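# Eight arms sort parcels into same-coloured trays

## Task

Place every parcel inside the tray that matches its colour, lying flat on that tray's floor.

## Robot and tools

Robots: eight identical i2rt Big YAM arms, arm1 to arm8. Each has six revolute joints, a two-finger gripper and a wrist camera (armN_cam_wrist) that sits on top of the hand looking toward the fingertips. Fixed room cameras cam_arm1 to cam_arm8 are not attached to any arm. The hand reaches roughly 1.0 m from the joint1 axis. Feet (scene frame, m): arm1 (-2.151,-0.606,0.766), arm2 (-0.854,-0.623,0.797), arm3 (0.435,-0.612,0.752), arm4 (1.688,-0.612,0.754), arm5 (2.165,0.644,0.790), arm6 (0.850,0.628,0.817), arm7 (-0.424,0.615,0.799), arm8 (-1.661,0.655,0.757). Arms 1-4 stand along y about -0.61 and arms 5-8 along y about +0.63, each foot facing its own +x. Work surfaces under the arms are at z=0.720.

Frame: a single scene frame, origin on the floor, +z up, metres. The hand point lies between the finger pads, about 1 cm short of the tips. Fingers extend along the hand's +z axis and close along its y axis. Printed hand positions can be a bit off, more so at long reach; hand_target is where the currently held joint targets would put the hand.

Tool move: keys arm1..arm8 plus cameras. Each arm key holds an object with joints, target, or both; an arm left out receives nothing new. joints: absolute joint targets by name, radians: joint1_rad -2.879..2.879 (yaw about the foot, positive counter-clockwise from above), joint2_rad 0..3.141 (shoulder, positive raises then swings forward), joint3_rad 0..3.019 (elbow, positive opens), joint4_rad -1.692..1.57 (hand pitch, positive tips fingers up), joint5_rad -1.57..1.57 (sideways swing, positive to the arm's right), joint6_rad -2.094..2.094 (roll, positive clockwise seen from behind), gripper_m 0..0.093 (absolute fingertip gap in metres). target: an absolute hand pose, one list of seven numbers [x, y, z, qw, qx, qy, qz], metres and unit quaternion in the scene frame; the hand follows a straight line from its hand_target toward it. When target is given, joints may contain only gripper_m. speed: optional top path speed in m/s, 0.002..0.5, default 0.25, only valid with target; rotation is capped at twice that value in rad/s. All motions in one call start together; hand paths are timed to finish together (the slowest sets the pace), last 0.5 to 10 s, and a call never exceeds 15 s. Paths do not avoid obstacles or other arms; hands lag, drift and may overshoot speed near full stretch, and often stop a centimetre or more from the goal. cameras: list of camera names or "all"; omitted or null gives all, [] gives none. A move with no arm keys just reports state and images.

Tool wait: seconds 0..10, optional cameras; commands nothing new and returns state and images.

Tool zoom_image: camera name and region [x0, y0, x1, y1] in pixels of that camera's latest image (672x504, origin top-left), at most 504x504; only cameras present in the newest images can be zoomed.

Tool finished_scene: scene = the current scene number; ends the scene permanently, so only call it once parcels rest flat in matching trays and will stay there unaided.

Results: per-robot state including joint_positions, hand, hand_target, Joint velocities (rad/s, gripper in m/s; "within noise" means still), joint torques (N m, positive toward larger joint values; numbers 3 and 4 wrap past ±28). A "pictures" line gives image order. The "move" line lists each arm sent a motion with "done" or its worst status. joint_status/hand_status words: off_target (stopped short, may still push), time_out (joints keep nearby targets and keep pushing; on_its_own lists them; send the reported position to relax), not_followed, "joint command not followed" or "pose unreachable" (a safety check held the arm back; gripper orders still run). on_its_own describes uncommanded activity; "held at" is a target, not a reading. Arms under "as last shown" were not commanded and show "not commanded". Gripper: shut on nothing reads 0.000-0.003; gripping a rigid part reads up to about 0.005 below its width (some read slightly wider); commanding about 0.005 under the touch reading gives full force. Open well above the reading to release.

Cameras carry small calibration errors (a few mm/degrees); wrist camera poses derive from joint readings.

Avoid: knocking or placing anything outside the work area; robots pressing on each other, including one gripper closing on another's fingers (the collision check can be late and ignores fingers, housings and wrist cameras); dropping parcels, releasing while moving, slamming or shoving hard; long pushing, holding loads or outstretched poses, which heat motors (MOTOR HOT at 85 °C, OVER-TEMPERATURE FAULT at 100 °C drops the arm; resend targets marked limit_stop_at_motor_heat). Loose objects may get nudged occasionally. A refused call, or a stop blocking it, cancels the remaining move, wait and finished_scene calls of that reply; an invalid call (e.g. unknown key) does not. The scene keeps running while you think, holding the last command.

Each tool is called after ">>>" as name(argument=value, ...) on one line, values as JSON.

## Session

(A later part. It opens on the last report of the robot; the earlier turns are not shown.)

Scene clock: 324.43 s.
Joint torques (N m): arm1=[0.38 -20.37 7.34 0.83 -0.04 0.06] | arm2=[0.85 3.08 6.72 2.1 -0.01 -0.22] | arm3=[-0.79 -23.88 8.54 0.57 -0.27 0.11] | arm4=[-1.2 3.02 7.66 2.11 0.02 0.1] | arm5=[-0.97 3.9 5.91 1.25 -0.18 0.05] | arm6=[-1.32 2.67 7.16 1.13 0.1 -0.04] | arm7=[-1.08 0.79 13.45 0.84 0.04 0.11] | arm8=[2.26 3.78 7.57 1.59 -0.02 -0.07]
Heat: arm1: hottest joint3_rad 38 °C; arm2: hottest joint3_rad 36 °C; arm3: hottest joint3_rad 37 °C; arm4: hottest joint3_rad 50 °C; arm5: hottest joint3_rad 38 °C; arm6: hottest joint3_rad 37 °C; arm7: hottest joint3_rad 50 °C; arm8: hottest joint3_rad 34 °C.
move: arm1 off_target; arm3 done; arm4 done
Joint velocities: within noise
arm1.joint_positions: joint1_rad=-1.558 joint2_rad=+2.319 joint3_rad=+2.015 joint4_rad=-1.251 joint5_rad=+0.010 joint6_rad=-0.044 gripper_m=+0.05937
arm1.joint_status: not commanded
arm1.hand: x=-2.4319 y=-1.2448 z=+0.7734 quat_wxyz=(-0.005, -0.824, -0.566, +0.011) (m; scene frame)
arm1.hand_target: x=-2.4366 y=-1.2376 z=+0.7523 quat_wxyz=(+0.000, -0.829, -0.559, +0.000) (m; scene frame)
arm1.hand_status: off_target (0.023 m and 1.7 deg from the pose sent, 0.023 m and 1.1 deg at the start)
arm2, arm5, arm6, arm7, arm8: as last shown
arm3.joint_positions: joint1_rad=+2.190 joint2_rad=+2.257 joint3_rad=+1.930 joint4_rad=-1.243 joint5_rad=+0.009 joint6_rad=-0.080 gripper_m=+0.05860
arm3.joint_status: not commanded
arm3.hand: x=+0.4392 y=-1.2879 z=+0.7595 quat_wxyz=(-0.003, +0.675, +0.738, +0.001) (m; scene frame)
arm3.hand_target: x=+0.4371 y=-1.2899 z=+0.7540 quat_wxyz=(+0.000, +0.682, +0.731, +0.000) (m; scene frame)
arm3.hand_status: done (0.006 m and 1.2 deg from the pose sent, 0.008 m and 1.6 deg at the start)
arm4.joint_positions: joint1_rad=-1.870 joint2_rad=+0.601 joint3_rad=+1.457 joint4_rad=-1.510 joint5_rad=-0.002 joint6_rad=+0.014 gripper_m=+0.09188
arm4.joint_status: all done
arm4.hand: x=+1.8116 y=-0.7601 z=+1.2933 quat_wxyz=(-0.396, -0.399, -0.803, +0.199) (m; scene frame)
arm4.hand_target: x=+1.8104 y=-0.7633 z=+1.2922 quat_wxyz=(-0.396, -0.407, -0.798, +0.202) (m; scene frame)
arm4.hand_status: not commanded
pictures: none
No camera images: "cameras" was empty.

>>> move(arm1={"target":[-2.437,-1.238,0.741,0,0.829,0.559,0],"speed":0.1}, arm3={"joints":{"gripper_m":0.092}}, arm4={"joints":{"joint1_rad":0.148}}, cameras=["cam_arm1"])

>>> zoom_image(camera="cam_arm1", region=[90, 310, 250, 470])

>>> move(arm3={"target":[0.437,-1.285,0.93,0,0.682,0.7314,0],"speed":0.35}, arm4={"target":[1.998,0.012,0.93,0,-0.7071,0.7071,0],"speed":0.4}, cameras=["arm4_cam_wrist"])

>>> move(arm3={"joints":{"joint2_rad":0.6,"joint3_rad":1.45,"joint4_rad":-1.5,"joint5_rad":0}}, cameras=[])

>>> move(arm3={"joints":{"joint1_rad":-1.396}}, cameras=[])

>>> move(arm3={"target":[0.727,0.012,0.95,0,-0.643,0.766,0],"speed":0.4}, cameras=["arm3_cam_wrist"])

Scene clock: 341.93 s.
Joint torques (N m): arm1=[0.62 -19.25 7.19 1.35 -0.01 0.07] | arm2=[0.85 3.08 6.71 2.1 -0.01 -0.21] | arm3=[-0.79 -24 8.59 0.62 -0.26 0.11] | arm4=[1.26 2.78 7.76 2.09 -0.02 0.1] | arm5=[-1.38 4.01 5.86 1.1 -0.21 0.03] | arm6=[-1.32 2.67 7.15 1.11 0.09 -0.03] | arm7=[-1.2 0.73 13.44 0.85 0.03 0.12] | arm8=[2.26 3.72 7.66 1.51 -0.01 -0.08]
Heat: arm1: hottest joint2_rad 37 °C; arm2: hottest joint3_rad 36 °C; arm3: hottest joint2_rad 38 °C; arm4: hottest joint3_rad 48 °C; arm5: hottest joint3_rad 38 °C; arm6: hottest joint3_rad 37 °C; arm7: hottest joint3_rad 52 °C; arm8: hottest joint3_rad 34 °C.
move: arm1 off_target; arm3 done; arm4 done
Joint velocities: within noise
arm1.joint_positions: joint1_rad=-1.558 joint2_rad=+2.320 joint3_rad=+2.006 joint4_rad=-1.242 joint5_rad=+0.009 joint6_rad=-0.044 gripper_m=+0.05937
arm1.joint_status: not commanded
arm1.hand: x=-2.4312 y=-1.2436 z=+0.7694 quat_wxyz=(-0.005, -0.824, -0.566, +0.010) (m; scene frame)
arm1.hand_target: x=-2.4364 y=-1.2372 z=+0.7416 quat_wxyz=(+0.000, -0.829, -0.559, +0.000) (m; scene frame)
arm1.hand_status: off_target (0.030 m and 1.6 deg from the pose sent, 0.034 m and 1.7 deg at the start)
arm2, arm5, arm6, arm8: as last shown
arm3.joint_positions: joint1_rad=+2.190 joint2_rad=+2.257 joint3_rad=+1.930 joint4_rad=-1.243 joint5_rad=+0.009 joint6_rad=-0.080 gripper_m=+0.09198
arm3.joint_status: all done
arm3.hand: x=+0.4392 y=-1.2879 z=+0.7595 quat_wxyz=(-0.003, +0.675, +0.738, +0.001) (m; scene frame)
arm3.hand_target: x=+0.4371 y=-1.2899 z=+0.7540 quat_wxyz=(+0.000, +0.682, +0.731, +0.000) (m; scene frame)
arm3.hand_status: not commanded
arm4.joint_positions: joint1_rad=+0.133 joint2_rad=+0.601 joint3_rad=+1.457 joint4_rad=-1.510 joint5_rad=-0.002 joint6_rad=+0.014 gripper_m=+0.09191
arm4.joint_status: all done
arm4.hand: x=+1.7846 y=-0.4351 z=+1.2904 quat_wxyz=(-0.370, +0.458, -0.774, -0.231) (m; scene frame)
arm4.hand_target: x=+1.7831 y=-0.4323 z=+1.2893 quat_wxyz=(-0.370, +0.461, -0.772, -0.235) (m; scene frame)
arm4.hand_status: not commanded
arm7.joint_positions: joint1_rad=-1.030 joint2_rad=+0.602 joint3_rad=+1.395 joint4_rad=-1.489 joint5_rad=-0.003 joint6_rad=-0.126 gripper_m=+0.09210
arm7.joint_status: not commanded
arm7.hand: x=-0.4436 y=+0.4095 z=+1.3141 quat_wxyz=(-0.264, -0.631, -0.650, +0.330) (m; scene frame)
arm7.hand_target: x=-0.4448 y=+0.4192 z=+1.3372 quat_wxyz=(-0.275, -0.628, -0.640, +0.348) (m; scene frame)
arm7.hand_status: not commanded
pictures: cam_arm1

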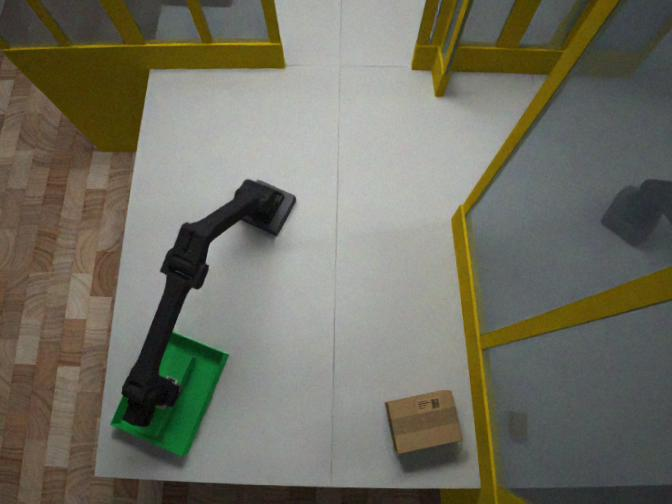

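Scaled by 3.150.

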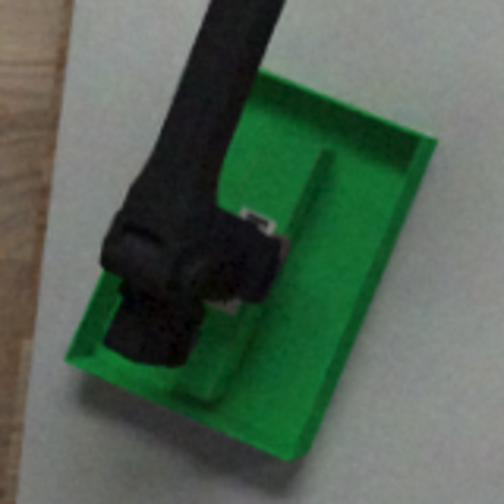

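Scene clock: 345.07 s.
Joint torques (N m): arm1=[0.5 -19.37 7.27 1.43 -0.01 0.07] | arm2=[0.85 3.08 6.72 2.1 -0.01 -0.21] | arm3=[-0.73 -26.7 14.17 -0.42 -0.27 0.12] | arm4=[1.38 -17.79 14.78 -0.18 -0.03 -0.04] | arm5=[-0.85 3.9 5.81 1.06 -0.19 0.05] | arm6=[-1.32 2.67 7.16 1.14 0.1 -0.04] | arm7=[-1.2 0.79 13.45 0.85 0.04 0.12] | arm8=[2.02 3.78 7.61 1.47 0 -0.09]
Heat: arm1: hottest joint2_rad 37 °C; arm2: hottest joint3_rad 36 °C; arm3: hottest joint2_rad 38 °C; arm4: hottest joint3_rad 48 °C; arm5: hottest joint3_rad 38 °C; arm6: hottest joint3_rad 37 °C; arm7: hottest joint3_rad 52 °C; arm8: hottest joint3_rad 34 °C.
move: arm3 off_target; arm4 off_target
Joint velocities: within noise
arm1, arm2, arm5, arm6, arm7, arm8: as last shown
arm3.joint_positions: joint1_rad=+2.190 joint2_rad=+2.185 joint3_rad=+2.144 joint4_rad=-1.601 joint5_rad=+0.009 joint6_rad=-0.080 gripper_m=+0.09198
arm3.joint_status: not commanded
arm3.hand: x=+0.4383 y=-1.2723 z=+0.8876 quat_wxyz=(-0.028, +0.674, +0.737, +0.027) (m; scene frame)
arm3.hand_target: x=+0.4370 y=-1.2828 z=+0.9299 quat_wxyz=(+0.001, +0.682, +0.731, +0.000) (m; scene frame)
arm3.hand_status: off_target (0.044 m and 4.6 deg from the pose sent, 0.171 m and 1.2 deg at the start)
arm4.joint_positions: joint1_rad=+0.148 joint2_rad=+2.210 joint3_rad=+2.308 joint4_rad=-1.667 joint5_rad=+0.004 joint6_rad=-0.449 gripper_m=+0.09191
arm4.joint_status: not commanded
arm4.hand: x=+2.0006 y=-0.0017 z=+0.9294 quat_wxyz=(+0.006, +0.699, -0.715, +0.001) (m; scene frame)
arm4.hand_target: x=+1.9976 y=+0.0114 z=+0.9299 quat_wxyz=(-0.001, +0.707, -0.707, +0.000) (m; scene frame)
arm4.hand_status: off_target (0.014 m and 1.4 deg from the pose sent, 0.613 m and 58.7 deg at the start)
pictures: arm4_cam_wrist
camera_calibration:
arm4_cam_wrist: T_world_to_cam=[[0.99996, -0.00759978, 0.0046191, -2.00744], [-0.00886208, -0.807935, 0.589205, -0.526544], [-0.000745892, -0.589222, -0.807971, 0.876254], [0, 0, 0, 1]] pos_world=[2.00335, 0.0756387, 1.0275]

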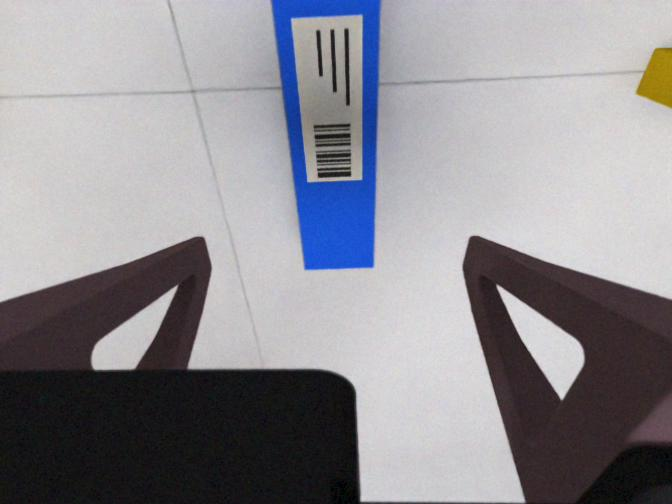

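Scene clock: 347.07 s.
Joint torques (N m): arm1=[0.67 -18.96 7.24 1.26 0.01 0.07] | arm2=[0.85 3.08 6.71 2.1 -0.01 -0.22] | arm3=[-0.67 1.9 7.54 1.7 -0.27 0.12] | arm4=[1.32 -17.79 14.78 -0.24 -0.03 -0.04] | arm5=[-1.44 3.55 5.93 1.11 -0.18 0] | arm6=[-1.26 2.67 7.16 1.13 0.1 -0.04] | arm7=[-1.14 0.85 13.44 0.85 0.05 0.11] | arm8=[2.43 3.37 7.6 1.61 -0.02 -0.1]
Heat: arm1: hottest joint2_rad 37 °C; arm2: hottest joint3_rad 36 °C; arm3: hottest joint2_rad 38 °C; arm4: hottest joint3_rad 48 °C; arm5: hottest joint3_rad 38 °C; arm6: hottest joint3_rad 37 °C; arm7: hottest joint3_rad 52 °C; arm8: hottest joint3_rad 34 °C.
move: arm3 done
Joint velocities: within noise
arm1, arm2, arm4, arm5, arm6, arm7, arm8: as last shown
arm3.joint_positions: joint1_rad=+2.190 joint2_rad=+0.594 joint3_rad=+1.449 joint4_rad=-1.511 joint5_rad=+0.004 joint6_rad=-0.080 gripper_m=+0.09198
arm3.joint_status: all done
arm3.hand: x=+0.4329 y=-0.8066 z=+1.2873 quat_wxyz=(+0.300, +0.608, +0.662, -0.321) (m; scene frame)
arm3.hand_target: x=+0.4331 y=-0.8105 z=+1.2889 quat_wxyz=(+0.305, +0.613, +0.655, -0.319) (m; scene frame)
arm3.hand_status: not commanded
pictures: none
No camera images: "cameras" was empty.

Scene clock: 349.77 s.
Joint torques (N m): arm1=[0.67 -19.14 7.15 1.39 0.01 0.06] | arm2=[0.85 3.08 6.71 2.1 -0.01 -0.22] | arm3=[-1.73 2.2 7.46 1.66 -0.22 0.12] | arm4=[1.32 -17.79 14.78 -0.24 -0.03 -0.03] | arm5=[-1.44 4.13 5.86 1.13 -0.16 0.06] | arm6=[-1.32 2.73 7.17 1.14 0.09 -0.04] | arm7=[-1.03 0.73 13.45 0.87 0.04 0.12] | arm8=[2.14 3.55 7.6 1.59 0 -0.08]
Heat: arm1: hottest joint2_rad 37 °C; arm2: hottest joint3_rad 36 °C; arm3: hottest joint2_rad 37 °C; arm4: hottest joint3_rad 48 °C; arm5: hottest joint3_rad 38 °C; arm6: hottest joint3_rad 37 °C; arm7: hottest joint3_rad 52 °C; arm8: hottest joint3_rad 34 °C.
move: arm3 done
Joint velocities: within noise
arm1, arm2, arm4, arm5, arm6, arm7, arm8: as last shown
arm3.joint_positions: joint1_rad=-1.382 joint2_rad=+0.594 joint3_rad=+1.449 joint4_rad=-1.511 joint5_rad=+0.002 joint6_rad=-0.080 gripper_m=+0.09203
arm3.joint_status: all done
arm3.hand: x=+0.5115 y=-0.4404 z=+1.2899 quat_wxyz=(-0.384, +0.516, -0.732, -0.225) (m; scene frame)
arm3.hand_target: x=+0.5153 y=-0.4378 z=+1.2916 quat_wxyz=(-0.386, +0.505, -0.738, -0.227) (m; scene frame)
arm3.hand_status: not commanded
pictures: none
No camera images: "cameras" was empty.

Scene clock: 352.40 s.
Joint torques (N m): arm1=[0.56 -19.37 7.21 1.16 0.02 0.08] | arm2=[0.85 3.08 6.71 2.1 -0.01 -0.22] | arm3=[-0.32 -24.29 14.02 -0.24 0.01 -0.19] | arm4=[1.32 -17.79 14.78 -0.24 -0.03 -0.03] | arm5=[-1.49 3.84 5.75 1.03 -0.19 0.09] | arm6=[-1.38 2.73 7.19 1.13 0.1 -0.04] | arm7=[-1.2 0.85 13.44 0.9 0.04 0.12] | arm8=[2.08 3.55 7.65 1.59 -0.03 -0.09]
Heat: arm1: hottest joint2_rad 37 °C; arm2: hottest joint3_rad 36 °C; arm3: hottest joint2_rad 37 °C; arm4: hottest joint3_rad 48 °C; arm5: hottest joint3_rad 38 °C; arm6: hottest joint3_rad 36 °C; arm7: hottest joint3_rad 53 °C; arm8: hottest joint3_rad 34 °C.
move: arm3 off_target
Joint velocities: within noise
arm1, arm2, arm4, arm7: as last shown
arm3.joint_positions: joint1_rad=-1.403 joint2_rad=+2.222 joint3_rad=+2.298 joint4_rad=-1.672 joint5_rad=-0.006 joint6_rad=-0.247 gripper_m=+0.09203
arm3.joint_status: not commanded
arm3.hand: x=+0.7249 y=+0.0021 z=+0.9303 quat_wxyz=(+0.009, +0.635, -0.773, +0.002) (m; scene frame)
arm3.hand_target: x=+0.7264 y=+0.0109 z=+0.9497 quat_wxyz=(-0.011, +0.643, -0.766, -0.005) (m; scene frame)
arm3.hand_status: off_target (0.022 m and 1.6 deg from the pose sent, 0.605 m and 53.6 deg at the start; a joint's target at an end of its range on 21 of 79 steps)
arm4.joint_positions: joint1_rad=+0.148 joint2_rad=+2.210 joint3_rad=+2.308 joint4_rad=-1.667 joint5_rad=+0.004 joint6_rad=-0.450 gripper_m=+0.09191
arm4.hand: x=+2.0006 y=-0.0017 z=+0.9294 quat_wxyz=(+0.006, +0.700, -0.715, +0.001) (m; scene frame)
arm5.joint_positions: joint1_rad=+1.588 joint2_rad=+0.596 joint3_rad=+1.447 joint4_rad=-1.490 joint5_rad=+0.000 joint6_rad=-0.258 gripper_m=+0.09188
arm5.joint_status: not commanded
arm5.hand: x=+2.1150 y=+0.4510 z=+1.3287 quat_wxyz=(+0.228, +0.628, +0.637, -0.384) (m; scene frame)
arm5.hand_target: x=+2.1138 y=+0.4516 z=+1.3276 quat_wxyz=(+0.226, +0.635, +0.634, -0.379) (m; scene frame)
arm5.hand_status: not commanded
arm6.joint_positions: joint1_rad=-1.149 joint2_rad=+0.604 joint3_rad=+1.447 joint4_rad=-1.493 joint5_rad=-0.002 joint6_rad=-0.037 gripper_m=+0.09189
arm6.joint_status: not commanded
arm6.hand: x=+0.8115 y=+0.4334 z=+1.3551 quat_wxyz=(-0.276, -0.682, -0.581, +0.348) (m; scene frame)
arm6.hand_target: x=+0.8101 y=+0.4370 z=+1.3557 quat_wxyz=(-0.275, -0.686, -0.576, +0.349) (m; scene frame)
arm6.hand_status: not commanded
arm8.joint_positions: joint1_rad=+0.321 joint2_rad=+0.599 joint3_rad=+1.455 joint4_rad=-1.509 joint5_rad=-0.002 joint6_rad=-0.274 gripper_m=+0.09193
arm8.joint_status: not commanded
arm8.hand: x=-1.7155 y=+0.4703 z=+1.2966 quat_wxyz=(-0.216, -0.637, -0.631, +0.387) (m; scene frame)
arm8.hand_target: x=-1.7159 y=+0.4682 z=+1.2962 quat_wxyz=(-0.215, -0.633, -0.633, +0.390) (m; scene frame)
arm8.hand_status: not commanded
pictures: arm3_cam_wrist
camera_calibration:
arm3_cam_wrist: T_world_to_cam=[[0.980038, -0.198805, 0.00167287, -0.712718], [-0.160715, -0.787255, 0.595315, -0.429871], [-0.117035, -0.5837, -0.803491, 0.957518], [0, 0, 0, 1]] pos_world=[0.741467, 0.0787928, 1.02646]

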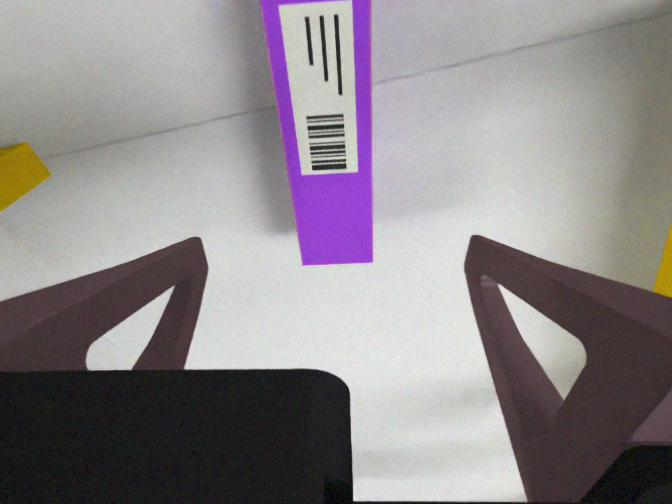

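>>> move(arm1={"joints":{"gripper_m":0.092}}, arm3={"target":[0.727,0.012,0.757,0,-0.643,0.766,0]}, arm4={"target":[1.998,0.013,0.75,0,-0.7071,0.7071,0]}, cameras=[])

>>> move(arm1={"target":[-2.437,-1.23,0.93,0,0.829,0.559,0],"speed":0.35}, arm3={"joints":{"gripper_m":0.05}}, arm4={"target":[1.998,0.013,0.738,0,-0.7071,0.7071,0],"speed":0.12}, cameras=[])

Scene clock: 365.90 s.
Joint torques (N m): arm1=[0.44 -20.01 7.43 0.79 0 0.05] | arm2=[0.85 3.08 6.71 2.1 -0.01 -0.21] | arm3=[-0.15 -24.94 9.52 0.54 0.02 -0.22] | arm4=[1.26 -18.78 10.41 0.72 -0.03 -0.03] | arm5=[-1.49 4.13 5.76 1.09 -0.22 0.04] | arm6=[-1.32 2.67 7.17 1.14 0.1 -0.04] | arm7=[-1.2 0.91 13.48 0.85 0.04 0.13] | arm8=[2.32 3.72 7.58 1.61 0 -0.08]
Heat: arm1: hottest joint2_rad 37 °C; arm2: hottest joint3_rad 35 °C; arm3: hottest joint3_rad 37 °C; arm4: hottest joint3_rad 48 °C; arm5: hottest joint3_rad 38 °C; arm6: hottest joint3_rad 36 °C; arm7: hottest joint3_rad 53 °C; arm8: hottest joint3_rad 33 °C.
move: arm1 done; arm3 done; arm4 off_target
Joint velocities: within noise
arm1.joint_positions: joint1_rad=-1.558 joint2_rad=+2.327 joint3_rad=+2.002 joint4_rad=-1.230 joint5_rad=+0.009 joint6_rad=-0.044 gripper_m=+0.09189
arm1.joint_status: all done
arm1.hand: x=-2.4315 y=-1.2444 z=+0.7631 quat_wxyz=(-0.005, -0.824, -0.566, +0.011) (m; scene frame)
arm1.hand_target: x=-2.4364 y=-1.2371 z=+0.7416 quat_wxyz=(+0.000, -0.829, -0.559, +0.000) (m; scene frame)
arm1.hand_status: not commanded
arm2.joint_positions: joint1_rad=-1.008 joint2_rad=+0.596 joint3_rad=+1.452 joint4_rad=-1.506 joint5_rad=+0.001 joint6_rad=+0.401 gripper_m=+0.09193
arm2.joint_status: not commanded
arm2.hand: x=-0.8345 y=-0.4316 z=+1.3362 quat_wxyz=(-0.263, +0.457, -0.770, -0.358) (m; scene frame)
arm2.hand_target: x=-0.8359 y=-0.4288 z=+1.3359 quat_wxyz=(-0.264, +0.465, -0.766, -0.358) (m; scene frame)
arm2.hand_status: not commanded
arm3.joint_positions: joint1_rad=-1.403 joint2_rad=+2.314 joint3_rad=+1.985 joint4_rad=-1.277 joint5_rad=-0.006 joint6_rad=-0.248 gripper_m=+0.09203
arm3.joint_status: not commanded
arm3.hand: x=+0.7263 y=+0.0039 z=+0.7511 quat_wxyz=(+0.013, +0.635, -0.772, +0.004) (m; scene frame)
arm3.hand_target: x=+0.7269 y=+0.0119 z=+0.7572 quat_wxyz=(+0.000, +0.643, -0.766, +0.000) (m; scene frame)
arm3.hand_status: done (0.010 m and 2.0 deg from the pose sent, 0.174 m and 1.6 deg at the start)
arm4.joint_positions: joint1_rad=+0.148 joint2_rad=+2.292 joint3_rad=+2.012 joint4_rad=-1.273 joint5_rad=+0.004 joint6_rad=-0.450 gripper_m=+0.09191
arm4.joint_status: not commanded
arm4.hand: x=+2.0038 y=+0.0069 z=+0.7626 quat_wxyz=(-0.002, +0.700, -0.714, -0.002) (m; scene frame)
arm4.hand_target: x=+1.9979 y=+0.0127 z=+0.7502 quat_wxyz=(+0.000, +0.707, -0.707, +0.000) (m; scene frame)
arm4.hand_status: off_target (0.015 m and 1.2 deg from the pose sent, 0.180 m and 1.4 deg at the start)
arm5, arm6, arm7, arm8: as last shown
pictures: none
No camera images: "cameras" was empty.

Scene clock: 367.63 s.
Joint torques (N m): arm1=[0.62 -19.96 12.15 -0.17 0.01 0.02] | arm2=[0.85 3.08 6.71 2.1 -0.01 -0.21] | arm3=[-0.32 -25.41 9.52 0.58 0.01 -0.21] | arm4=[1.2 -18.08 9.4 0.77 -0.03 -0.03] | arm5=[-1.08 3.55 5.82 1.16 -0.17 0.03] | arm6=[-1.38 2.67 7.16 1.11 0.1 -0.04] | arm7=[-1.2 0.73 13.45 0.84 0.04 0.12] | arm8=[2.14 3.55 7.58 1.48 -0.04 -0.09]
Heat: arm1: hottest joint2_rad 37 °C; arm2: hottest joint3_rad 35 °C; arm3: hottest joint3_rad 37 °C; arm4: hottest joint3_rad 48 °C; arm5: hottest joint3_rad 38 °C; arm6: hottest joint3_rad 36 °C; arm7: hottest joint3_rad 53 °C; arm8: hottest joint3_rad 33 °C.
move: arm1 off_target; arm3 off_target; arm4 off_target
Joint velocities: within noise
arm1.joint_positions: joint1_rad=-1.559 joint2_rad=+2.209 joint3_rad=+2.221 joint4_rad=-1.607 joint5_rad=+0.009 joint6_rad=-0.044 gripper_m=+0.09189
arm1.joint_status: not commanded
arm1.hand: x=-2.4254 y=-1.2249 z=+0.9248 quat_wxyz=(+0.005, -0.825, -0.566, -0.006) (m; scene frame)
arm1.hand_target: x=-2.4367 y=-1.2295 z=+0.9299 quat_wxyz=(+0.000, -0.829, -0.559, +0.000) (m; scene frame)
arm1.hand_status: off_target (0.014 m and 1.3 deg from the pose sent, 0.168 m and 1.7 deg at the start; pose on its path clipped on 5 of 52 steps)
arm2, arm5, arm6, arm7, arm8: as last shown
arm3.joint_positions: joint1_rad=-1.403 joint2_rad=+2.314 joint3_rad=+1.985 joint4_rad=-1.277 joint5_rad=-0.006 joint6_rad=-0.248 gripper_m=+0.05940
arm3.joint_status: gripper_m off_target (ended at +0.05943, target +0.05000)
arm3.hand: x=+0.7263 y=+0.0039 z=+0.7511 quat_wxyz=(+0.013, +0.635, -0.772, +0.004) (m; scene frame)
arm3.hand_target: x=+0.7268 y=+0.0119 z=+0.7572 quat_wxyz=(+0.000, +0.643, -0.766, +0.000) (m; scene frame)
arm3.hand_status: not commanded
arm4.joint_positions: joint1_rad=+0.148 joint2_rad=+2.292 joint3_rad=+2.012 joint4_rad=-1.250 joint5_rad=+0.004 joint6_rad=-0.451 gripper_m=+0.09191
arm4.joint_status: not commanded
arm4.hand: x=+2.0063 y=+0.0118 z=+0.7627 quat_wxyz=(-0.012, +0.700, -0.714, -0.005) (m; scene frame)
arm4.hand_target: x=+1.9978 y=+0.0122 z=+0.7385 quat_wxyz=(+0.000, +0.707, -0.707, +0.000) (m; scene frame)
arm4.hand_status: off_target (0.026 m and 1.9 deg from the pose sent, 0.026 m and 1.2 deg at the start)
pictures: none
No camera images: "cameras" was empty.

>>> move(arm4={"joints":{"gripper_m":0.05}}, arm3={"target":[0.727,0.009,0.94,0,-0.643,0.766,0],"speed":0.3}, arm1={"joints":{"joint2_rad":0.6,"joint3_rad":1.45,"joint4_rad":-1.5,"joint5_rad":0}}, cameras=[])

>>> move(arm4={"target":[1.998,0.008,0.94,0,-0.7071,0.7071,0],"speed":0.3}, arm3={"joints":{"joint2_rad":0.75,"joint3_rad":1.45,"joint4_rad":-1.5,"joint5_rad":0}}, cameras=[])

>>> move(arm4={"joints":{"joint2_rad":0.75,"joint3_rad":1.45,"joint4_rad":-1.5,"joint5_rad":0}}, arm3={"joints":{"joint1_rad":0.239}}, cameras=[])

>>> move(arm4={"joints":{"joint1_rad":-1.88}}, arm3={"target":[-0.21,-0.36,0.95,0,1,0,0],"speed":0.4}, cameras=[])

>>> move(arm4={"target":[2.118,-1.182,0.95,0,0.458,0.889,0],"speed":0.4}, arm3={"target":[-0.212,-0.358,0.76,0,1,0,0],"speed":0.25}, cameras=[])

>>> move(arm3={"joints":{"gripper_m":0.092}}, arm4={"target":[2.118,-1.182,0.81,0,0.458,0.889,0],"speed":0.25}, cameras=["cam_arm4"])

>>> zoom_image(camera="cam_arm4", region=[330, 290, 490, 450])

>>> move(arm3={"target":[-0.205,-0.36,0.93,0,1,0,0],"speed":0.35}, arm4={"target":[2.118,-1.182,0.785,0,0.458,0.889,0],"speed":0.2}, cameras=[])

>>> move(arm3={"joints":{"joint2_rad":0.6,"joint3_rad":1.45,"joint4_rad":-1.5,"joint5_rad":0}}, cameras=[])

>>> move(arm3={"joints":{"joint1_rad":1.5}}, arm2={"joints":{"joint1_rad":-2.094}}, cameras=[])

>>> move(arm2={"target":[-0.203,-0.366,0.95,0,0,1,0],"speed":0.4}, cameras=["arm2_cam_wrist"])

Scene clock: 396.43 s.
Joint torques (N m): arm1=[0.44 3.72 6.37 2.09 -0.04 0.06] | arm2=[0.85 3.08 6.71 2.1 -0.01 -0.21] | arm3=[-0.56 -23.82 14.46 -0.32 -0.01 -0.22] | arm4=[1.2 -18.02 9.42 0.77 -0.03 -0.03] | arm5=[-1.03 4.01 5.81 1.24 -0.15 0.06] | arm6=[-1.26 2.61 7.17 1.13 0.1 -0.03] | arm7=[-1.08 0.67 13.46 0.84 0.03 0.13] | arm8=[2.14 3.66 7.65 1.54 -0.02 -0.08]
Heat: arm1: hottest joint3_rad 42 °C; arm2: hottest joint3_rad 35 °C; arm3: hottest joint2_rad 39 °C; arm4: hottest joint3_rad 47 °C; arm5: hottest joint3_rad 37 °C; arm6: hottest joint3_rad 36 °C; arm7: hottest joint3_rad 55 °C; arm8: hottest joint3_rad 33 °C.
move: arm1 done; arm3 off_target; arm4 off_target
Joint velocities: within noise
arm1.joint_positions: joint1_rad=-1.560 joint2_rad=+0.598 joint3_rad=+1.459 joint4_rad=-1.509 joint5_rad=+0.003 joint6_rad=-0.044 gripper_m=+0.09189
arm1.joint_status: all done
arm1.hand: x=-2.2310 y=-0.7760 z=+1.3085 quat_wxyz=(-0.239, -0.738, -0.503, +0.380) (m; scene frame)
arm1.hand_target: x=-2.2341 y=-0.7784 z=+1.3060 quat_wxyz=(-0.238, -0.742, -0.499, +0.380) (m; scene frame)
arm1.hand_status: not commanded
arm2, arm5, arm6, arm7, arm8: as last shown
arm3.joint_positions: joint1_rad=-1.403 joint2_rad=+2.221 joint3_rad=+2.278 joint4_rad=-1.672 joint5_rad=-0.006 joint6_rad=-0.249 gripper_m=+0.05940
arm3.joint_status: not commanded
arm3.hand: x=+0.7232 y=-0.0018 z=+0.9236 quat_wxyz=(+0.017, +0.635, -0.772, +0.006) (m; scene frame)
arm3.hand_target: x=+0.7264 y=+0.0081 z=+0.9401 quat_wxyz=(-0.001, +0.643, -0.766, +0.000) (m; scene frame)
arm3.hand_status: off_target (0.020 m and 2.4 deg from the pose sent, 0.189 m and 2.0 deg at the start; pose on its path clipped on 14 of 62 steps; a joint's target at an end of its range on 20 of 62 steps)
arm4.joint_positions: joint1_rad=+0.148 joint2_rad=+2.292 joint3_rad=+2.012 joint4_rad=-1.250 joint5_rad=+0.004 joint6_rad=-0.451 gripper_m=+0.05966
arm4.joint_status: gripper_m off_target (ended at +0.05969, target +0.05000)
arm4.hand: x=+2.0064 y=+0.0119 z=+0.7627 quat_wxyz=(-0.012, +0.700, -0.714, -0.005) (m; scene frame)
arm4.hand_target: x=+1.9978 y=+0.0123 z=+0.7385 quat_wxyz=(+0.000, +0.707, -0.707, +0.000) (m; scene frame)
arm4.hand_status: not commanded
pictures: none
No camera images: "cameras" was empty.

Scene clock: 398.40 s.
Joint torques (N m): arm1=[0.62 4.01 6.38 1.96 -0.01 0.02] | arm2=[0.85 3.08 6.71 2.1 -0.01 -0.22] | arm3=[-0.44 -1.32 8.24 1.54 0.02 -0.2] | arm4=[1.08 -17.73 14.99 -0.27 -0.04 -0.04] | arm5=[-0.38 3.66 5.74 1.21 -0.17 0.03] | arm6=[-1.38 2.67 7.17 1.1 0.1 -0.03] | arm7=[-1.14 1.08 13.44 0.83 0.03 0.12] | arm8=[2.08 3.55 7.65 1.5 0 -0.08]
Heat: arm1: hottest joint3_rad 42 °C; arm2: hottest joint3_rad 35 °C; arm3: hottest joint2_rad 39 °C; arm4: hottest joint3_rad 47 °C; arm5: hottest joint3_rad 37 °C; arm6: hottest joint3_rad 36 °C; arm7: hottest joint3_rad 55 °C; arm8: hottest joint3_rad 33 °C.
move: arm3 done; arm4 off_target
Joint velocities: within noise
arm1, arm2, arm5, arm6, arm8: as last shown
arm3.joint_positions: joint1_rad=-1.403 joint2_rad=+0.750 joint3_rad=+1.447 joint4_rad=-1.512 joint5_rad=-0.004 joint6_rad=-0.249 gripper_m=+0.05939
arm3.joint_status: all done
arm3.hand: x=+0.5405 y=-0.3864 z=+1.2580 quat_wxyz=(-0.337, +0.591, -0.716, -0.159) (m; scene frame)
arm3.hand_target: x=+0.5413 y=-0.3846 z=+1.2616 quat_wxyz=(-0.345, +0.595, -0.708, -0.158) (m; scene frame)
arm3.hand_status: not commanded
arm4.joint_positions: joint1_rad=+0.148 joint2_rad=+2.200 joint3_rad=+2.311 joint4_rad=-1.684 joint5_rad=+0.004 joint6_rad=-0.452 gripper_m=+0.05966
arm4.joint_status: not commanded
arm4.hand: x=+1.9988 y=-0.0054 z=+0.9374 quat_wxyz=(+0.008, +0.700, -0.714, +0.002) (m; scene frame)
arm4.hand_target: x=+1.9976 y=+0.0073 z=+0.9399 quat_wxyz=(-0.001, +0.707, -0.707, +0.000) (m; scene frame)
arm4.hand_status: off_target (0.014 m and 1.4 deg from the pose sent, 0.178 m and 1.9 deg at the start; pose on its path clipped on 6 of 59 steps; a joint's target at an end of its range on 16 of 59 steps)
arm7.joint_positions: joint1_rad=-1.030 joint2_rad=+0.602 joint3_rad=+1.395 joint4_rad=-1.489 joint5_rad=-0.003 joint6_rad=-0.126 gripper_m=+0.09210
arm7.joint_status: not commanded
arm7.hand: x=-0.4436 y=+0.4095 z=+1.3141 quat_wxyz=(-0.264, -0.631, -0.650, +0.330) (m; scene frame)
arm7.hand_target: x=-0.4448 y=+0.4192 z=+1.3372 quat_wxyz=(-0.275, -0.628, -0.640, +0.348) (m; scene frame)
arm7.hand_status: not commanded
pictures: none
No camera images: "cameras" was empty.

Scene clock: 400.40 s.
Joint torques (N m): arm1=[0.56 4.25 6.32 2 -0.03 0.05] | arm2=[0.85 3.08 6.71 2.1 -0.01 -0.22] | arm3=[0.44 -1.73 8.77 1.55 -0.04 -0.2] | arm4=[0.91 0.32 8.81 1.94 -0.18 -0.01] | arm5=[-1.79 3.66 5.89 1.24 -0.2 0.05] | arm6=[-1.32 2.73 7.19 1.16 0.1 -0.04] | arm7=[-1.08 0.79 13.41 0.84 0.03 0.13] | arm8=[2.14 3.55 7.62 1.59 -0.02 -0.08]
Heat: arm1: hottest joint3_rad 42 °C; arm2: hottest joint3_rad 35 °C; arm3: hottest joint2_rad 38 °C; arm4: hottest joint3_rad 47 °C; arm5: hottest joint3_rad 37 °C; arm6: hottest joint3_rad 36 °C; arm7: hottest joint3_rad 55 °C; arm8: hottest joint3_rad 33 °C.
move: arm3 done; arm4 done
Joint velocities: within noise
arm1, arm2, arm5, arm6, arm7, arm8: as last shown
arm1.hand_target: x=-2.2341 y=-0.7784 z=+1.3060 quat_wxyz=(-0.238, -0.742, -0.498, +0.380) (m; scene frame)
arm3.joint_positions: joint1_rad=+0.224 joint2_rad=+0.751 joint3_rad=+1.444 joint4_rad=-1.512 joint5_rad=-0.002 joint6_rad=-0.250 gripper_m=+0.05935
arm3.joint_status: all done
arm3.hand: x=+0.1980 y=-0.5192 z=+1.2539 quat_wxyz=(-0.117, +0.929, -0.062, -0.347) (m; scene frame)
arm3.hand_target: x=+0.1955 y=-0.5218 z=+1.2587 quat_wxyz=(-0.121, +0.926, -0.048, -0.355) (m; scene frame)
arm3.hand_status: not commanded
arm4.joint_positions: joint1_rad=+0.148 joint2_rad=+0.750 joint3_rad=+1.456 joint4_rad=-1.510 joint5_rad=+0.002 joint6_rad=-0.452 gripper_m=+0.05967
arm4.joint_status: all done
arm4.hand: x=+1.8089 y=-0.3820 z=+1.2589 quat_wxyz=(-0.348, +0.650, -0.665, -0.119) (m; scene frame)
arm4.hand_target: x=+1.8072 y=-0.3787 z=+1.2581 quat_wxyz=(-0.349, +0.656, -0.658, -0.121) (m; scene frame)
arm4.hand_status: not commanded
pictures: none
No camera images: "cameras" was empty.

Scene clock: 402.83 s.
Joint torques (N m): arm1=[0.5 4.01 6.41 1.98 0 0.06] | arm2=[0.85 3.08 6.71 2.1 -0.01 -0.21] | arm3=[0.26 -26.11 14.26 -0.39 0.01 -0.21] | arm4=[-1.32 0.56 8.73 1.95 -0.13 0] | arm5=[-1.2 3.72 5.79 1.18 -0.23 0.03] | arm6=[-1.38 2.73 7.16 1.13 0.1 -0.04] | arm7=[-1.26 0.62 13.44 0.84 0.03 0.11] | arm8=[2.32 3.31 7.61 1.57 -0.04 -0.09]
Heat: arm1: hottest joint3_rad 41 °C; arm2: hottest joint3_rad 35 °C; arm3: hottest joint2_rad 38 °C; arm4: hottest joint3_rad 47 °C; arm5: hottest joint3_rad 37 °C; arm6: hottest joint3_rad 36 °C; arm7: hottest joint3_rad 55 °C; arm8: hottest joint3_rad 33 °C.
move: arm3 off_target; arm4 done
Joint velocities: within noise
arm1, arm2, arm5, arm6, arm7, arm8: as last shown
arm3.joint_positions: joint1_rad=+0.224 joint2_rad=+2.227 joint3_rad=+2.305 joint4_rad=-1.672 joint5_rad=-0.011 joint6_rad=-0.358 gripper_m=+0.05936
arm3.joint_status: not commanded
arm3.hand: x=-0.1978 y=-0.3573 z=+0.9229 quat_wxyz=(+0.006, +1.000, -0.014, +0.011) (m; scene frame)
arm3.hand_target: x=-0.2084 y=-0.3605 z=+0.9497 quat_wxyz=(-0.005, +1.000, +0.000, -0.013) (m; scene frame)
arm3.hand_status: off_target (0.030 m and 2.2 deg from the pose sent, 0.533 m and 43.5 deg at the start; a joint's target at an end of its range on 22 of 73 steps)
arm4.joint_positions: joint1_rad=-1.865 joint2_rad=+0.750 joint3_rad=+1.456 joint4_rad=-1.510 joint5_rad=+0.001 joint6_rad=-0.452 gripper_m=+0.05978
arm4.joint_status: all done
arm4.hand: x=+1.8474 y=-0.8068 z=+1.2626 quat_wxyz=(-0.285, -0.209, -0.903, +0.242) (m; scene frame)
arm4.hand_target: x=+1.8460 y=-0.8105 z=+1.2619 quat_wxyz=(-0.285, -0.212, -0.902, +0.246) (m; scene frame)
arm4.hand_status: not commanded
pictures: none
No camera images: "cameras" was empty.

Scene clock: 405.33 s.
Joint torques (N m): arm1=[0.5 3.96 6.38 2.06 -0.01 0] | arm2=[0.85 3.08 6.71 2.1 -0.01 -0.21] | arm3=[0.15 -25.35 9.35 0.55 0 -0.22] | arm4=[-1.73 -19.08 14.68 -0.13 -0.15 0.12] | arm5=[-1.32 3.9 5.67 1.06 -0.17 0.07] | arm6=[-1.32 2.67 7.16 1.11 0.1 -0.04] | arm7=[-1.08 0.85 13.42 0.87 0.03 0.12] | arm8=[2.26 3.66 7.64 1.51 -0.01 -0.09]
Heat: arm1: hottest joint3_rad 41 °C; arm2: hottest joint3_rad 35 °C; arm3: hottest joint2_rad 38 °C; arm4: hottest joint3_rad 47 °C; arm5: hottest joint3_rad 37 °C; arm6: hottest joint3_rad 36 °C; arm7: hottest joint3_rad 55 °C; arm8: hottest joint3_rad 33 °C.
move: arm3 off_target; arm4 off_target
Joint velocities: within noise
arm1, arm2, arm5, arm6, arm7, arm8: as last shown
arm3.joint_positions: joint1_rad=+0.224 joint2_rad=+2.314 joint3_rad=+2.021 joint4_rad=-1.297 joint5_rad=-0.011 joint6_rad=-0.358 gripper_m=+0.05936
arm3.joint_status: not commanded
arm3.hand: x=-0.2035 y=-0.3536 z=+0.7570 quat_wxyz=(+0.006, +1.000, -0.014, +0.010) (m; scene frame)
arm3.hand_target: x=-0.2118 y=-0.3580 z=+0.7601 quat_wxyz=(+0.000, +1.000, +0.000, +0.000) (m; scene frame)
arm3.hand_status: off_target (0.010 m and 2.1 deg from the pose sent, 0.164 m and 2.2 deg at the start)
arm4.joint_positions: joint1_rad=-1.870 joint2_rad=+2.273 joint3_rad=+2.425 joint4_rad=-1.684 joint5_rad=-0.013 joint6_rad=+0.012 gripper_m=+0.05979
arm4.joint_status: not commanded
arm4.hand: x=+2.1197 y=-1.1688 z=+0.9420 quat_wxyz=(-0.017, -0.448, -0.894, +0.010) (m; scene frame)
arm4.hand_target: x=+2.1173 y=-1.1811 z=+0.9496 quat_wxyz=(-0.028, -0.458, -0.889, +0.014) (m; scene frame)
arm4.hand_status: off_target (0.016 m and 2.6 deg from the pose sent, 0.558 m and 51.9 deg at the start; a joint's target at an end of its range on 23 of 75 steps)
pictures: none
No camera images: "cameras" was empty.

Scene clock: 406.63 s.
Joint torques (N m): arm1=[0.44 3.84 6.37 1.99 -0.04 0.03] | arm2=[0.85 3.08 6.72 2.1 -0.01 -0.21] | arm3=[0.15 -25.29 9.39 0.57 0.01 -0.21] | arm4=[-1.49 -19.66 10.78 0.73 -0.15 0.11] | arm5=[-0.85 3.84 5.78 1.22 -0.18 0.03] | arm6=[-1.32 2.67 7.15 1.14 0.1 -0.04] | arm7=[-1.14 0.85 13.42 0.85 0.02 0.13] | arm8=[2.14 3.66 7.62 1.51 -0.04 -0.09]
Heat: arm1: hottest joint3_rad 41 °C; arm2: hottest joint3_rad 35 °C; arm3: hottest joint2_rad 38 °C; arm4: hottest joint3_rad 47 °C; arm5: hottest joint3_rad 37 °C; arm6: hottest joint3_rad 36 °C; arm7: hottest joint3_rad 55 °C; arm8: hottest joint3_rad 33 °C.
move: arm3 done; arm4 off_target
Joint velocities: within noise
arm1, arm2, arm7: as last shown
arm3.joint_positions: joint1_rad=+0.224 joint2_rad=+2.314 joint3_rad=+2.021 joint4_rad=-1.297 joint5_rad=-0.011 joint6_rad=-0.359 gripper_m=+0.09197
arm3.joint_status: all done
arm3.hand: x=-0.2035 y=-0.3536 z=+0.7570 quat_wxyz=(+0.006, +1.000, -0.014, +0.010) (m; scene frame)
arm3.hand_target: x=-0.2118 y=-0.3580 z=+0.7601 quat_wxyz=(+0.000, +1.000, +0.000, +0.000) (m; scene frame)
arm3.hand_status: not commanded
arm4.joint_positions: joint1_rad=-1.870 joint2_rad=+2.327 joint3_rad=+2.207 joint4_rad=-1.449 joint5_rad=-0.013 joint6_rad=+0.014 gripper_m=+0.05979
arm4.joint_status: not commanded
arm4.hand: x=+2.1216 y=-1.1744 z=+0.8219 quat_wxyz=(-0.001, -0.449, -0.893, +0.002) (m; scene frame)
arm4.hand_target: x=+2.1178 y=-1.1817 z=+0.8102 quat_wxyz=(+0.000, -0.458, -0.889, +0.000) (m; scene frame)
arm4.hand_status: off_target (0.015 m and 1.1 deg from the pose sent, 0.133 m and 2.6 deg at the start)
arm5.joint_positions: joint1_rad=+1.588 joint2_rad=+0.596 joint3_rad=+1.447 joint4_rad=-1.490 joint5_rad=+0.000 joint6_rad=-0.258 gripper_m=+0.09188
arm5.joint_status: not commanded
arm5.hand: x=+2.1150 y=+0.4510 z=+1.3287 quat_wxyz=(+0.228, +0.628, +0.637, -0.384) (m; scene frame)
arm5.hand_target: x=+2.1138 y=+0.4516 z=+1.3276 quat_wxyz=(+0.226, +0.635, +0.634, -0.379) (m; scene frame)
arm5.hand_status: not commanded
arm6.joint_positions: joint1_rad=-1.149 joint2_rad=+0.604 joint3_rad=+1.447 joint4_rad=-1.493 joint5_rad=-0.002 joint6_rad=-0.037 gripper_m=+0.09189
arm6.joint_status: not commanded
arm6.hand: x=+0.8115 y=+0.4334 z=+1.3551 quat_wxyz=(-0.276, -0.682, -0.581, +0.348) (m; scene frame)
arm6.hand_target: x=+0.8101 y=+0.4370 z=+1.3557 quat_wxyz=(-0.275, -0.686, -0.576, +0.349) (m; scene frame)
arm6.hand_status: not commanded
arm8.joint_positions: joint1_rad=+0.321 joint2_rad=+0.599 joint3_rad=+1.455 joint4_rad=-1.509 joint5_rad=-0.002 joint6_rad=-0.274 gripper_m=+0.09193
arm8.joint_status: not commanded
arm8.hand: x=-1.7155 y=+0.4703 z=+1.2966 quat_wxyz=(-0.216, -0.637, -0.631, +0.387) (m; scene frame)
arm8.hand_target: x=-1.7159 y=+0.4682 z=+1.2962 quat_wxyz=(-0.215, -0.633, -0.633, +0.390) (m; scene frame)
arm8.hand_status: not commanded
pictures: cam_arm4

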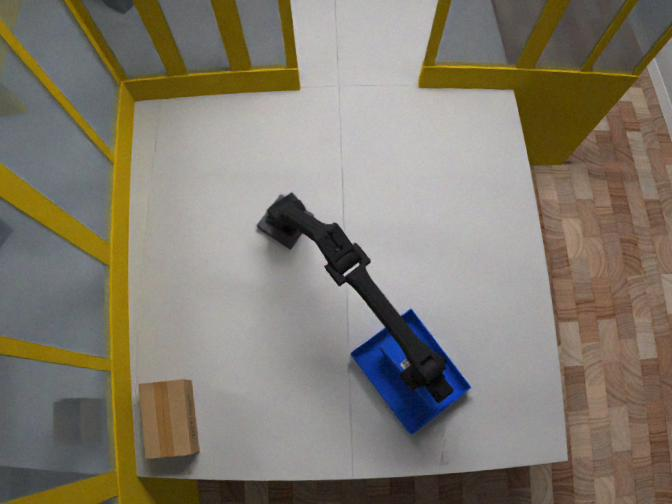

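Scaled by 3.150.

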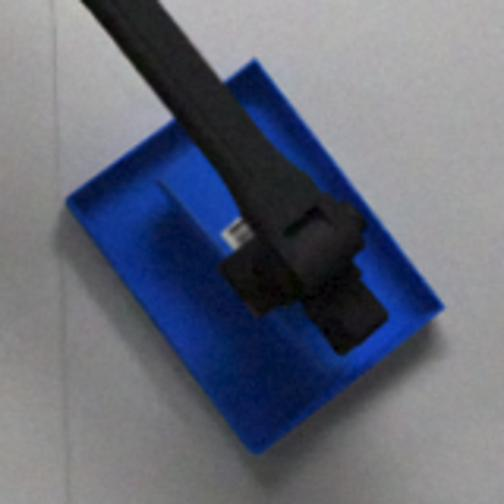

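Scene clock: 408.37 s.
Joint torques (N m): arm1=[-0.03 4.37 6.52 1.98 -0.03 0.05] | arm2=[0.85 3.08 6.72 2.1 -0.01 -0.22] | arm3=[-0.03 -23.65 14.22 -0.17 -0.02 -0.21] | arm4=[-1.44 -18.73 9.72 0.79 -0.15 0.11] | arm5=[-1.44 4.01 5.9 1.18 -0.21 0.05] | arm6=[-1.32 2.73 7.17 1.11 0.09 -0.03] | arm7=[-1.14 0.79 13.41 0.83 0.05 0.12] | arm8=[2.26 3.19 7.61 1.48 -0.02 -0.08]
Heat: arm1: hottest joint3_rad 40 °C; arm2: hottest joint3_rad 35 °C; arm3: hottest joint2_rad 38 °C; arm4: hottest joint3_rad 47 °C; arm5: hottest joint3_rad 37 °C; arm6: hottest joint3_rad 36 °C; arm7: hottest joint3_rad 55 °C; arm8: hottest joint3_rad 33 °C.
move: arm3 off_target; arm4 off_target
Joint velocities: within noise
arm1, arm5, arm6, arm7, arm8: as last shown
arm2.joint_positions: joint1_rad=-1.008 joint2_rad=+0.596 joint3_rad=+1.452 joint4_rad=-1.506 joint5_rad=+0.001 joint6_rad=+0.401 gripper_m=+0.09193
arm2.joint_status: not commanded
arm2.hand: x=-0.8345 y=-0.4316 z=+1.3362 quat_wxyz=(-0.263, +0.457, -0.770, -0.358) (m; scene frame)
arm2.hand_target: x=-0.8359 y=-0.4288 z=+1.3359 quat_wxyz=(-0.264, +0.465, -0.766, -0.358) (m; scene frame)
arm2.hand_status: not commanded
arm3.joint_positions: joint1_rad=+0.224 joint2_rad=+2.209 joint3_rad=+2.255 joint4_rad=-1.647 joint5_rad=-0.011 joint6_rad=-0.362 gripper_m=+0.09197
arm3.joint_status: not commanded
arm3.hand: x=-0.1925 y=-0.3594 z=+0.9155 quat_wxyz=(+0.008, +1.000, -0.012, +0.015) (m; scene frame)
arm3.hand_target: x=-0.2041 y=-0.3603 z=+0.9298 quat_wxyz=(+0.000, +1.000, +0.000, -0.001) (m; scene frame)
arm3.hand_status: off_target (0.019 m and 2.4 deg from the pose sent, 0.173 m and 2.0 deg at the start; pose on its path clipped on 13 of 52 steps)
arm4.joint_positions: joint1_rad=-1.870 joint2_rad=+2.331 joint3_rad=+2.179 joint4_rad=-1.395 joint5_rad=-0.013 joint6_rad=+0.015 gripper_m=+0.05979
arm4.joint_status: not commanded
arm4.hand: x=+2.1243 y=-1.1782 z=+0.8089 quat_wxyz=(-0.011, -0.450, -0.893, +0.006) (m; scene frame)
arm4.hand_target: x=+2.1176 y=-1.1813 z=+0.7853 quat_wxyz=(+0.000, -0.458, -0.889, +0.000) (m; scene frame)
arm4.hand_status: off_target (0.025 m and 1.8 deg from the pose sent, 0.038 m and 1.1 deg at the start)
pictures: none
No camera images: "cameras" was empty.

Scene clock: 410.40 s.
Joint torques (N m): arm1=[0.03 3.6 6.34 2.03 -0.03 0.06] | arm2=[0.85 3.08 6.71 2.1 -0.01 -0.21] | arm3=[0.09 1.26 7.47 1.69 0.03 -0.18] | arm4=[-1.44 -18.73 9.7 0.79 -0.15 0.11] | arm5=[-1.85 3.72 5.87 1.18 -0.22 0.05] | arm6=[-1.32 2.73 7.16 1.13 0.1 -0.04] | arm7=[-1.08 0.91 13.41 0.9 0.03 0.12] | arm8=[2.26 3.37 7.64 1.52 0 -0.09]
Heat: arm1: hottest joint3_rad 40 °C; arm2: hottest joint3_rad 35 °C; arm3: hottest joint2_rad 38 °C; arm4: hottest joint3_rad 47 °C; arm5: hottest joint3_rad 37 °C; arm6: hottest joint3_rad 36 °C; arm7: hottest joint3_rad 55 °C; arm8: hottest joint3_rad 33 °C.
move: arm3 done
Joint velocities: within noise
arm1, arm2, arm4, arm5, arm6, arm7, arm8: as last shown
arm3.joint_positions: joint1_rad=+0.224 joint2_rad=+0.600 joint3_rad=+1.450 joint4_rad=-1.511 joint5_rad=-0.004 joint6_rad=-0.362 gripper_m=+0.09198
arm3.joint_status: all done
arm3.hand: x=+0.2526 y=-0.5420 z=+1.2872 quat_wxyz=(-0.162, +0.899, -0.008, -0.407) (m; scene frame)
arm3.hand_target: x=+0.2508 y=-0.5423 z=+1.2897 quat_wxyz=(-0.167, +0.896, +0.001, -0.411) (m; scene frame)
arm3.hand_status: not commanded
pictures: none
No camera images: "cameras" was empty.

Scene clock: 412.23 s.
Joint torques (N m): arm1=[0.21 3.72 6.34 2.07 -0.04 0.03] | arm2=[-0.44 3.08 6.72 2.1 -0.01 -0.21] | arm3=[0.38 1.2 7.46 1.68 -0.02 -0.18] | arm4=[-1.38 -18.73 9.7 0.77 -0.15 0.11] | arm5=[-1.44 3.84 5.87 1.16 -0.18 0] | arm6=[-1.32 2.73 7.19 1.11 0.1 -0.04] | arm7=[-1.14 0.67 13.45 0.8 0.03 0.13] | arm8=[2.32 3.66 7.68 1.52 -0.01 -0.1]
Heat: arm1: hottest joint3_rad 40 °C; arm2: hottest joint3_rad 35 °C; arm3: hottest joint2_rad 38 °C; arm4: hottest joint3_rad 47 °C; arm5: hottest joint3_rad 37 °C; arm6: hottest joint3_rad 36 °C; arm7: hottest joint3_rad 55 °C; arm8: hottest joint3_rad 33 °C.
move: arm2 done; arm3 done
Joint velocities: within noise
arm1.joint_positions: joint1_rad=-1.560 joint2_rad=+0.598 joint3_rad=+1.459 joint4_rad=-1.509 joint5_rad=+0.003 joint6_rad=-0.044 gripper_m=+0.09189
arm1.joint_status: not commanded
arm1.hand: x=-2.2310 y=-0.7760 z=+1.3085 quat_wxyz=(-0.239, -0.738, -0.503, +0.380) (m; scene frame)
arm1.hand_target: x=-2.2341 y=-0.7784 z=+1.3060 quat_wxyz=(-0.238, -0.742, -0.498, +0.380) (m; scene frame)
arm1.hand_status: not commanded
arm2.joint_positions: joint1_rad=-2.086 joint2_rad=+0.596 joint3_rad=+1.452 joint4_rad=-1.506 joint5_rad=+0.001 joint6_rad=+0.401 gripper_m=+0.09194
arm2.joint_status: all done
arm2.hand: x=-0.6757 y=-0.5499 z=+1.3360 quat_wxyz=(-0.409, -0.003, -0.896, -0.172) (m; scene frame)
arm2.hand_target: x=-0.6727 y=-0.5501 z=+1.3357 quat_wxyz=(-0.411, -0.001, -0.896, -0.168) (m; scene frame)
arm2.hand_status: not commanded
arm3.joint_positions: joint1_rad=+1.486 joint2_rad=+0.600 joint3_rad=+1.450 joint4_rad=-1.511 joint5_rad=-0.003 joint6_rad=-0.362 gripper_m=+0.09198
arm3.joint_status: all done
arm3.hand: x=+0.3081 y=-0.7638 z=+1.2862 quat_wxyz=(+0.112, +0.733, +0.523, -0.421) (m; scene frame)
arm3.hand_target: x=+0.3089 y=-0.7664 z=+1.2887 quat_wxyz=(+0.112, +0.724, +0.531, -0.426) (m; scene frame)
arm3.hand_status: not commanded
arm4, arm5, arm6, arm7, arm8: as last shown
pictures: none
No camera images: "cameras" was empty.

Scene clock: 415.13 s.
Joint torques (N m): arm1=[0.44 3.78 6.37 1.91 -0.05 0.04] | arm2=[-0.56 -24.41 12.1 0.24 0.16 -0.19] | arm3=[0.56 1.38 7.54 1.7 -0.01 -0.18] | arm4=[-1.44 -18.73 9.7 0.79 -0.15 0.11] | arm5=[-0.79 3.43 5.81 1.31 -0.16 -0.01] | arm6=[-1.38 2.78 7.17 1.11 0.1 -0.04] | arm7=[-1.26 0.85 13.44 0.83 0.03 0.12] | arm8=[2.43 3.49 7.62 1.58 -0.01 -0.08]
Heat: arm1: hottest joint3_rad 39 °C; arm2: hottest joint3_rad 35 °C; arm3: hottest joint2_rad 37 °C; arm4: hottest joint3_rad 46 °C; arm5: hottest joint3_rad 37 °C; arm6: hottest joint3_rad 36 °C; arm7: hottest joint3_rad 55 °C; arm8: hottest joint3_rad 33 °C.
move: arm2 off_target
Joint velocities: within noise
arm1, arm3, arm4, arm5, arm6, arm8: as last shown
arm1.hand_target: x=-2.2341 y=-0.7785 z=+1.3061 quat_wxyz=(-0.238, -0.742, -0.499, +0.380) (m; scene frame)
arm2.joint_positions: joint1_rad=-2.096 joint2_rad=+2.247 joint3_rad=+2.281 joint4_rad=-1.618 joint5_rad=-0.002 joint6_rad=+0.391 gripper_m=+0.09194
arm2.joint_status: not commanded
arm2.hand: x=-0.2141 y=-0.3643 z=+0.9481 quat_wxyz=(+0.006, -0.003, -1.000, +0.001) (m; scene frame)
arm2.hand_target: x=-0.2035 y=-0.3661 z=+0.9501 quat_wxyz=(-0.001, +0.000, -1.000, +0.000) (m; scene frame)
arm2.hand_status: off_target (0.011 m and 0.8 deg from the pose sent, 0.637 m and 52.7 deg at the start)
arm7.joint_positions: joint1_rad=-1.030 joint2_rad=+0.602 joint3_rad=+1.395 joint4_rad=-1.489 joint5_rad=-0.003 joint6_rad=-0.126 gripper_m=+0.09210
arm7.joint_status: not commanded
arm7.hand: x=-0.4436 y=+0.4095 z=+1.3141 quat_wxyz=(-0.264, -0.631, -0.650, +0.330) (m; scene frame)
arm7.hand_target: x=-0.4448 y=+0.4192 z=+1.3372 quat_wxyz=(-0.275, -0.628, -0.640, +0.348) (m; scene frame)
arm7.hand_status: not commanded
pictures: arm2_cam_wrist
camera_calibration:
arm2_cam_wrist: T_world_to_cam=[[-0.0113349, -0.999829, 0.0145934, -0.381615], [-0.804419, 0.0177866, 0.593796, -0.724304], [-0.593954, -0.00500858, -0.804483, 0.754294], [0, 0, 0, 1]] pos_world=[-0.138954, -0.364889, 1.04247]

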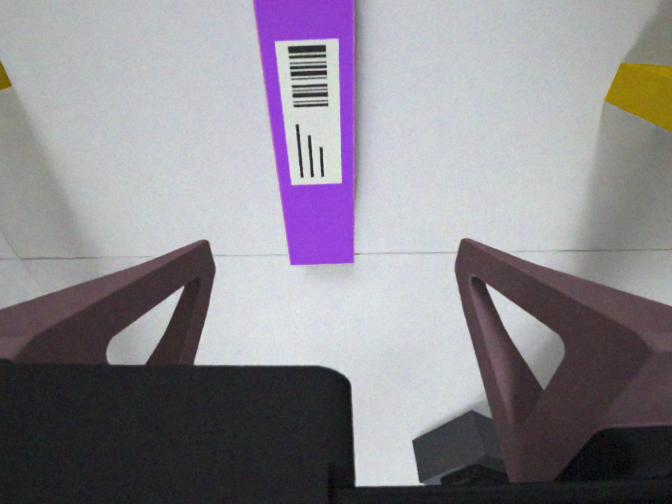

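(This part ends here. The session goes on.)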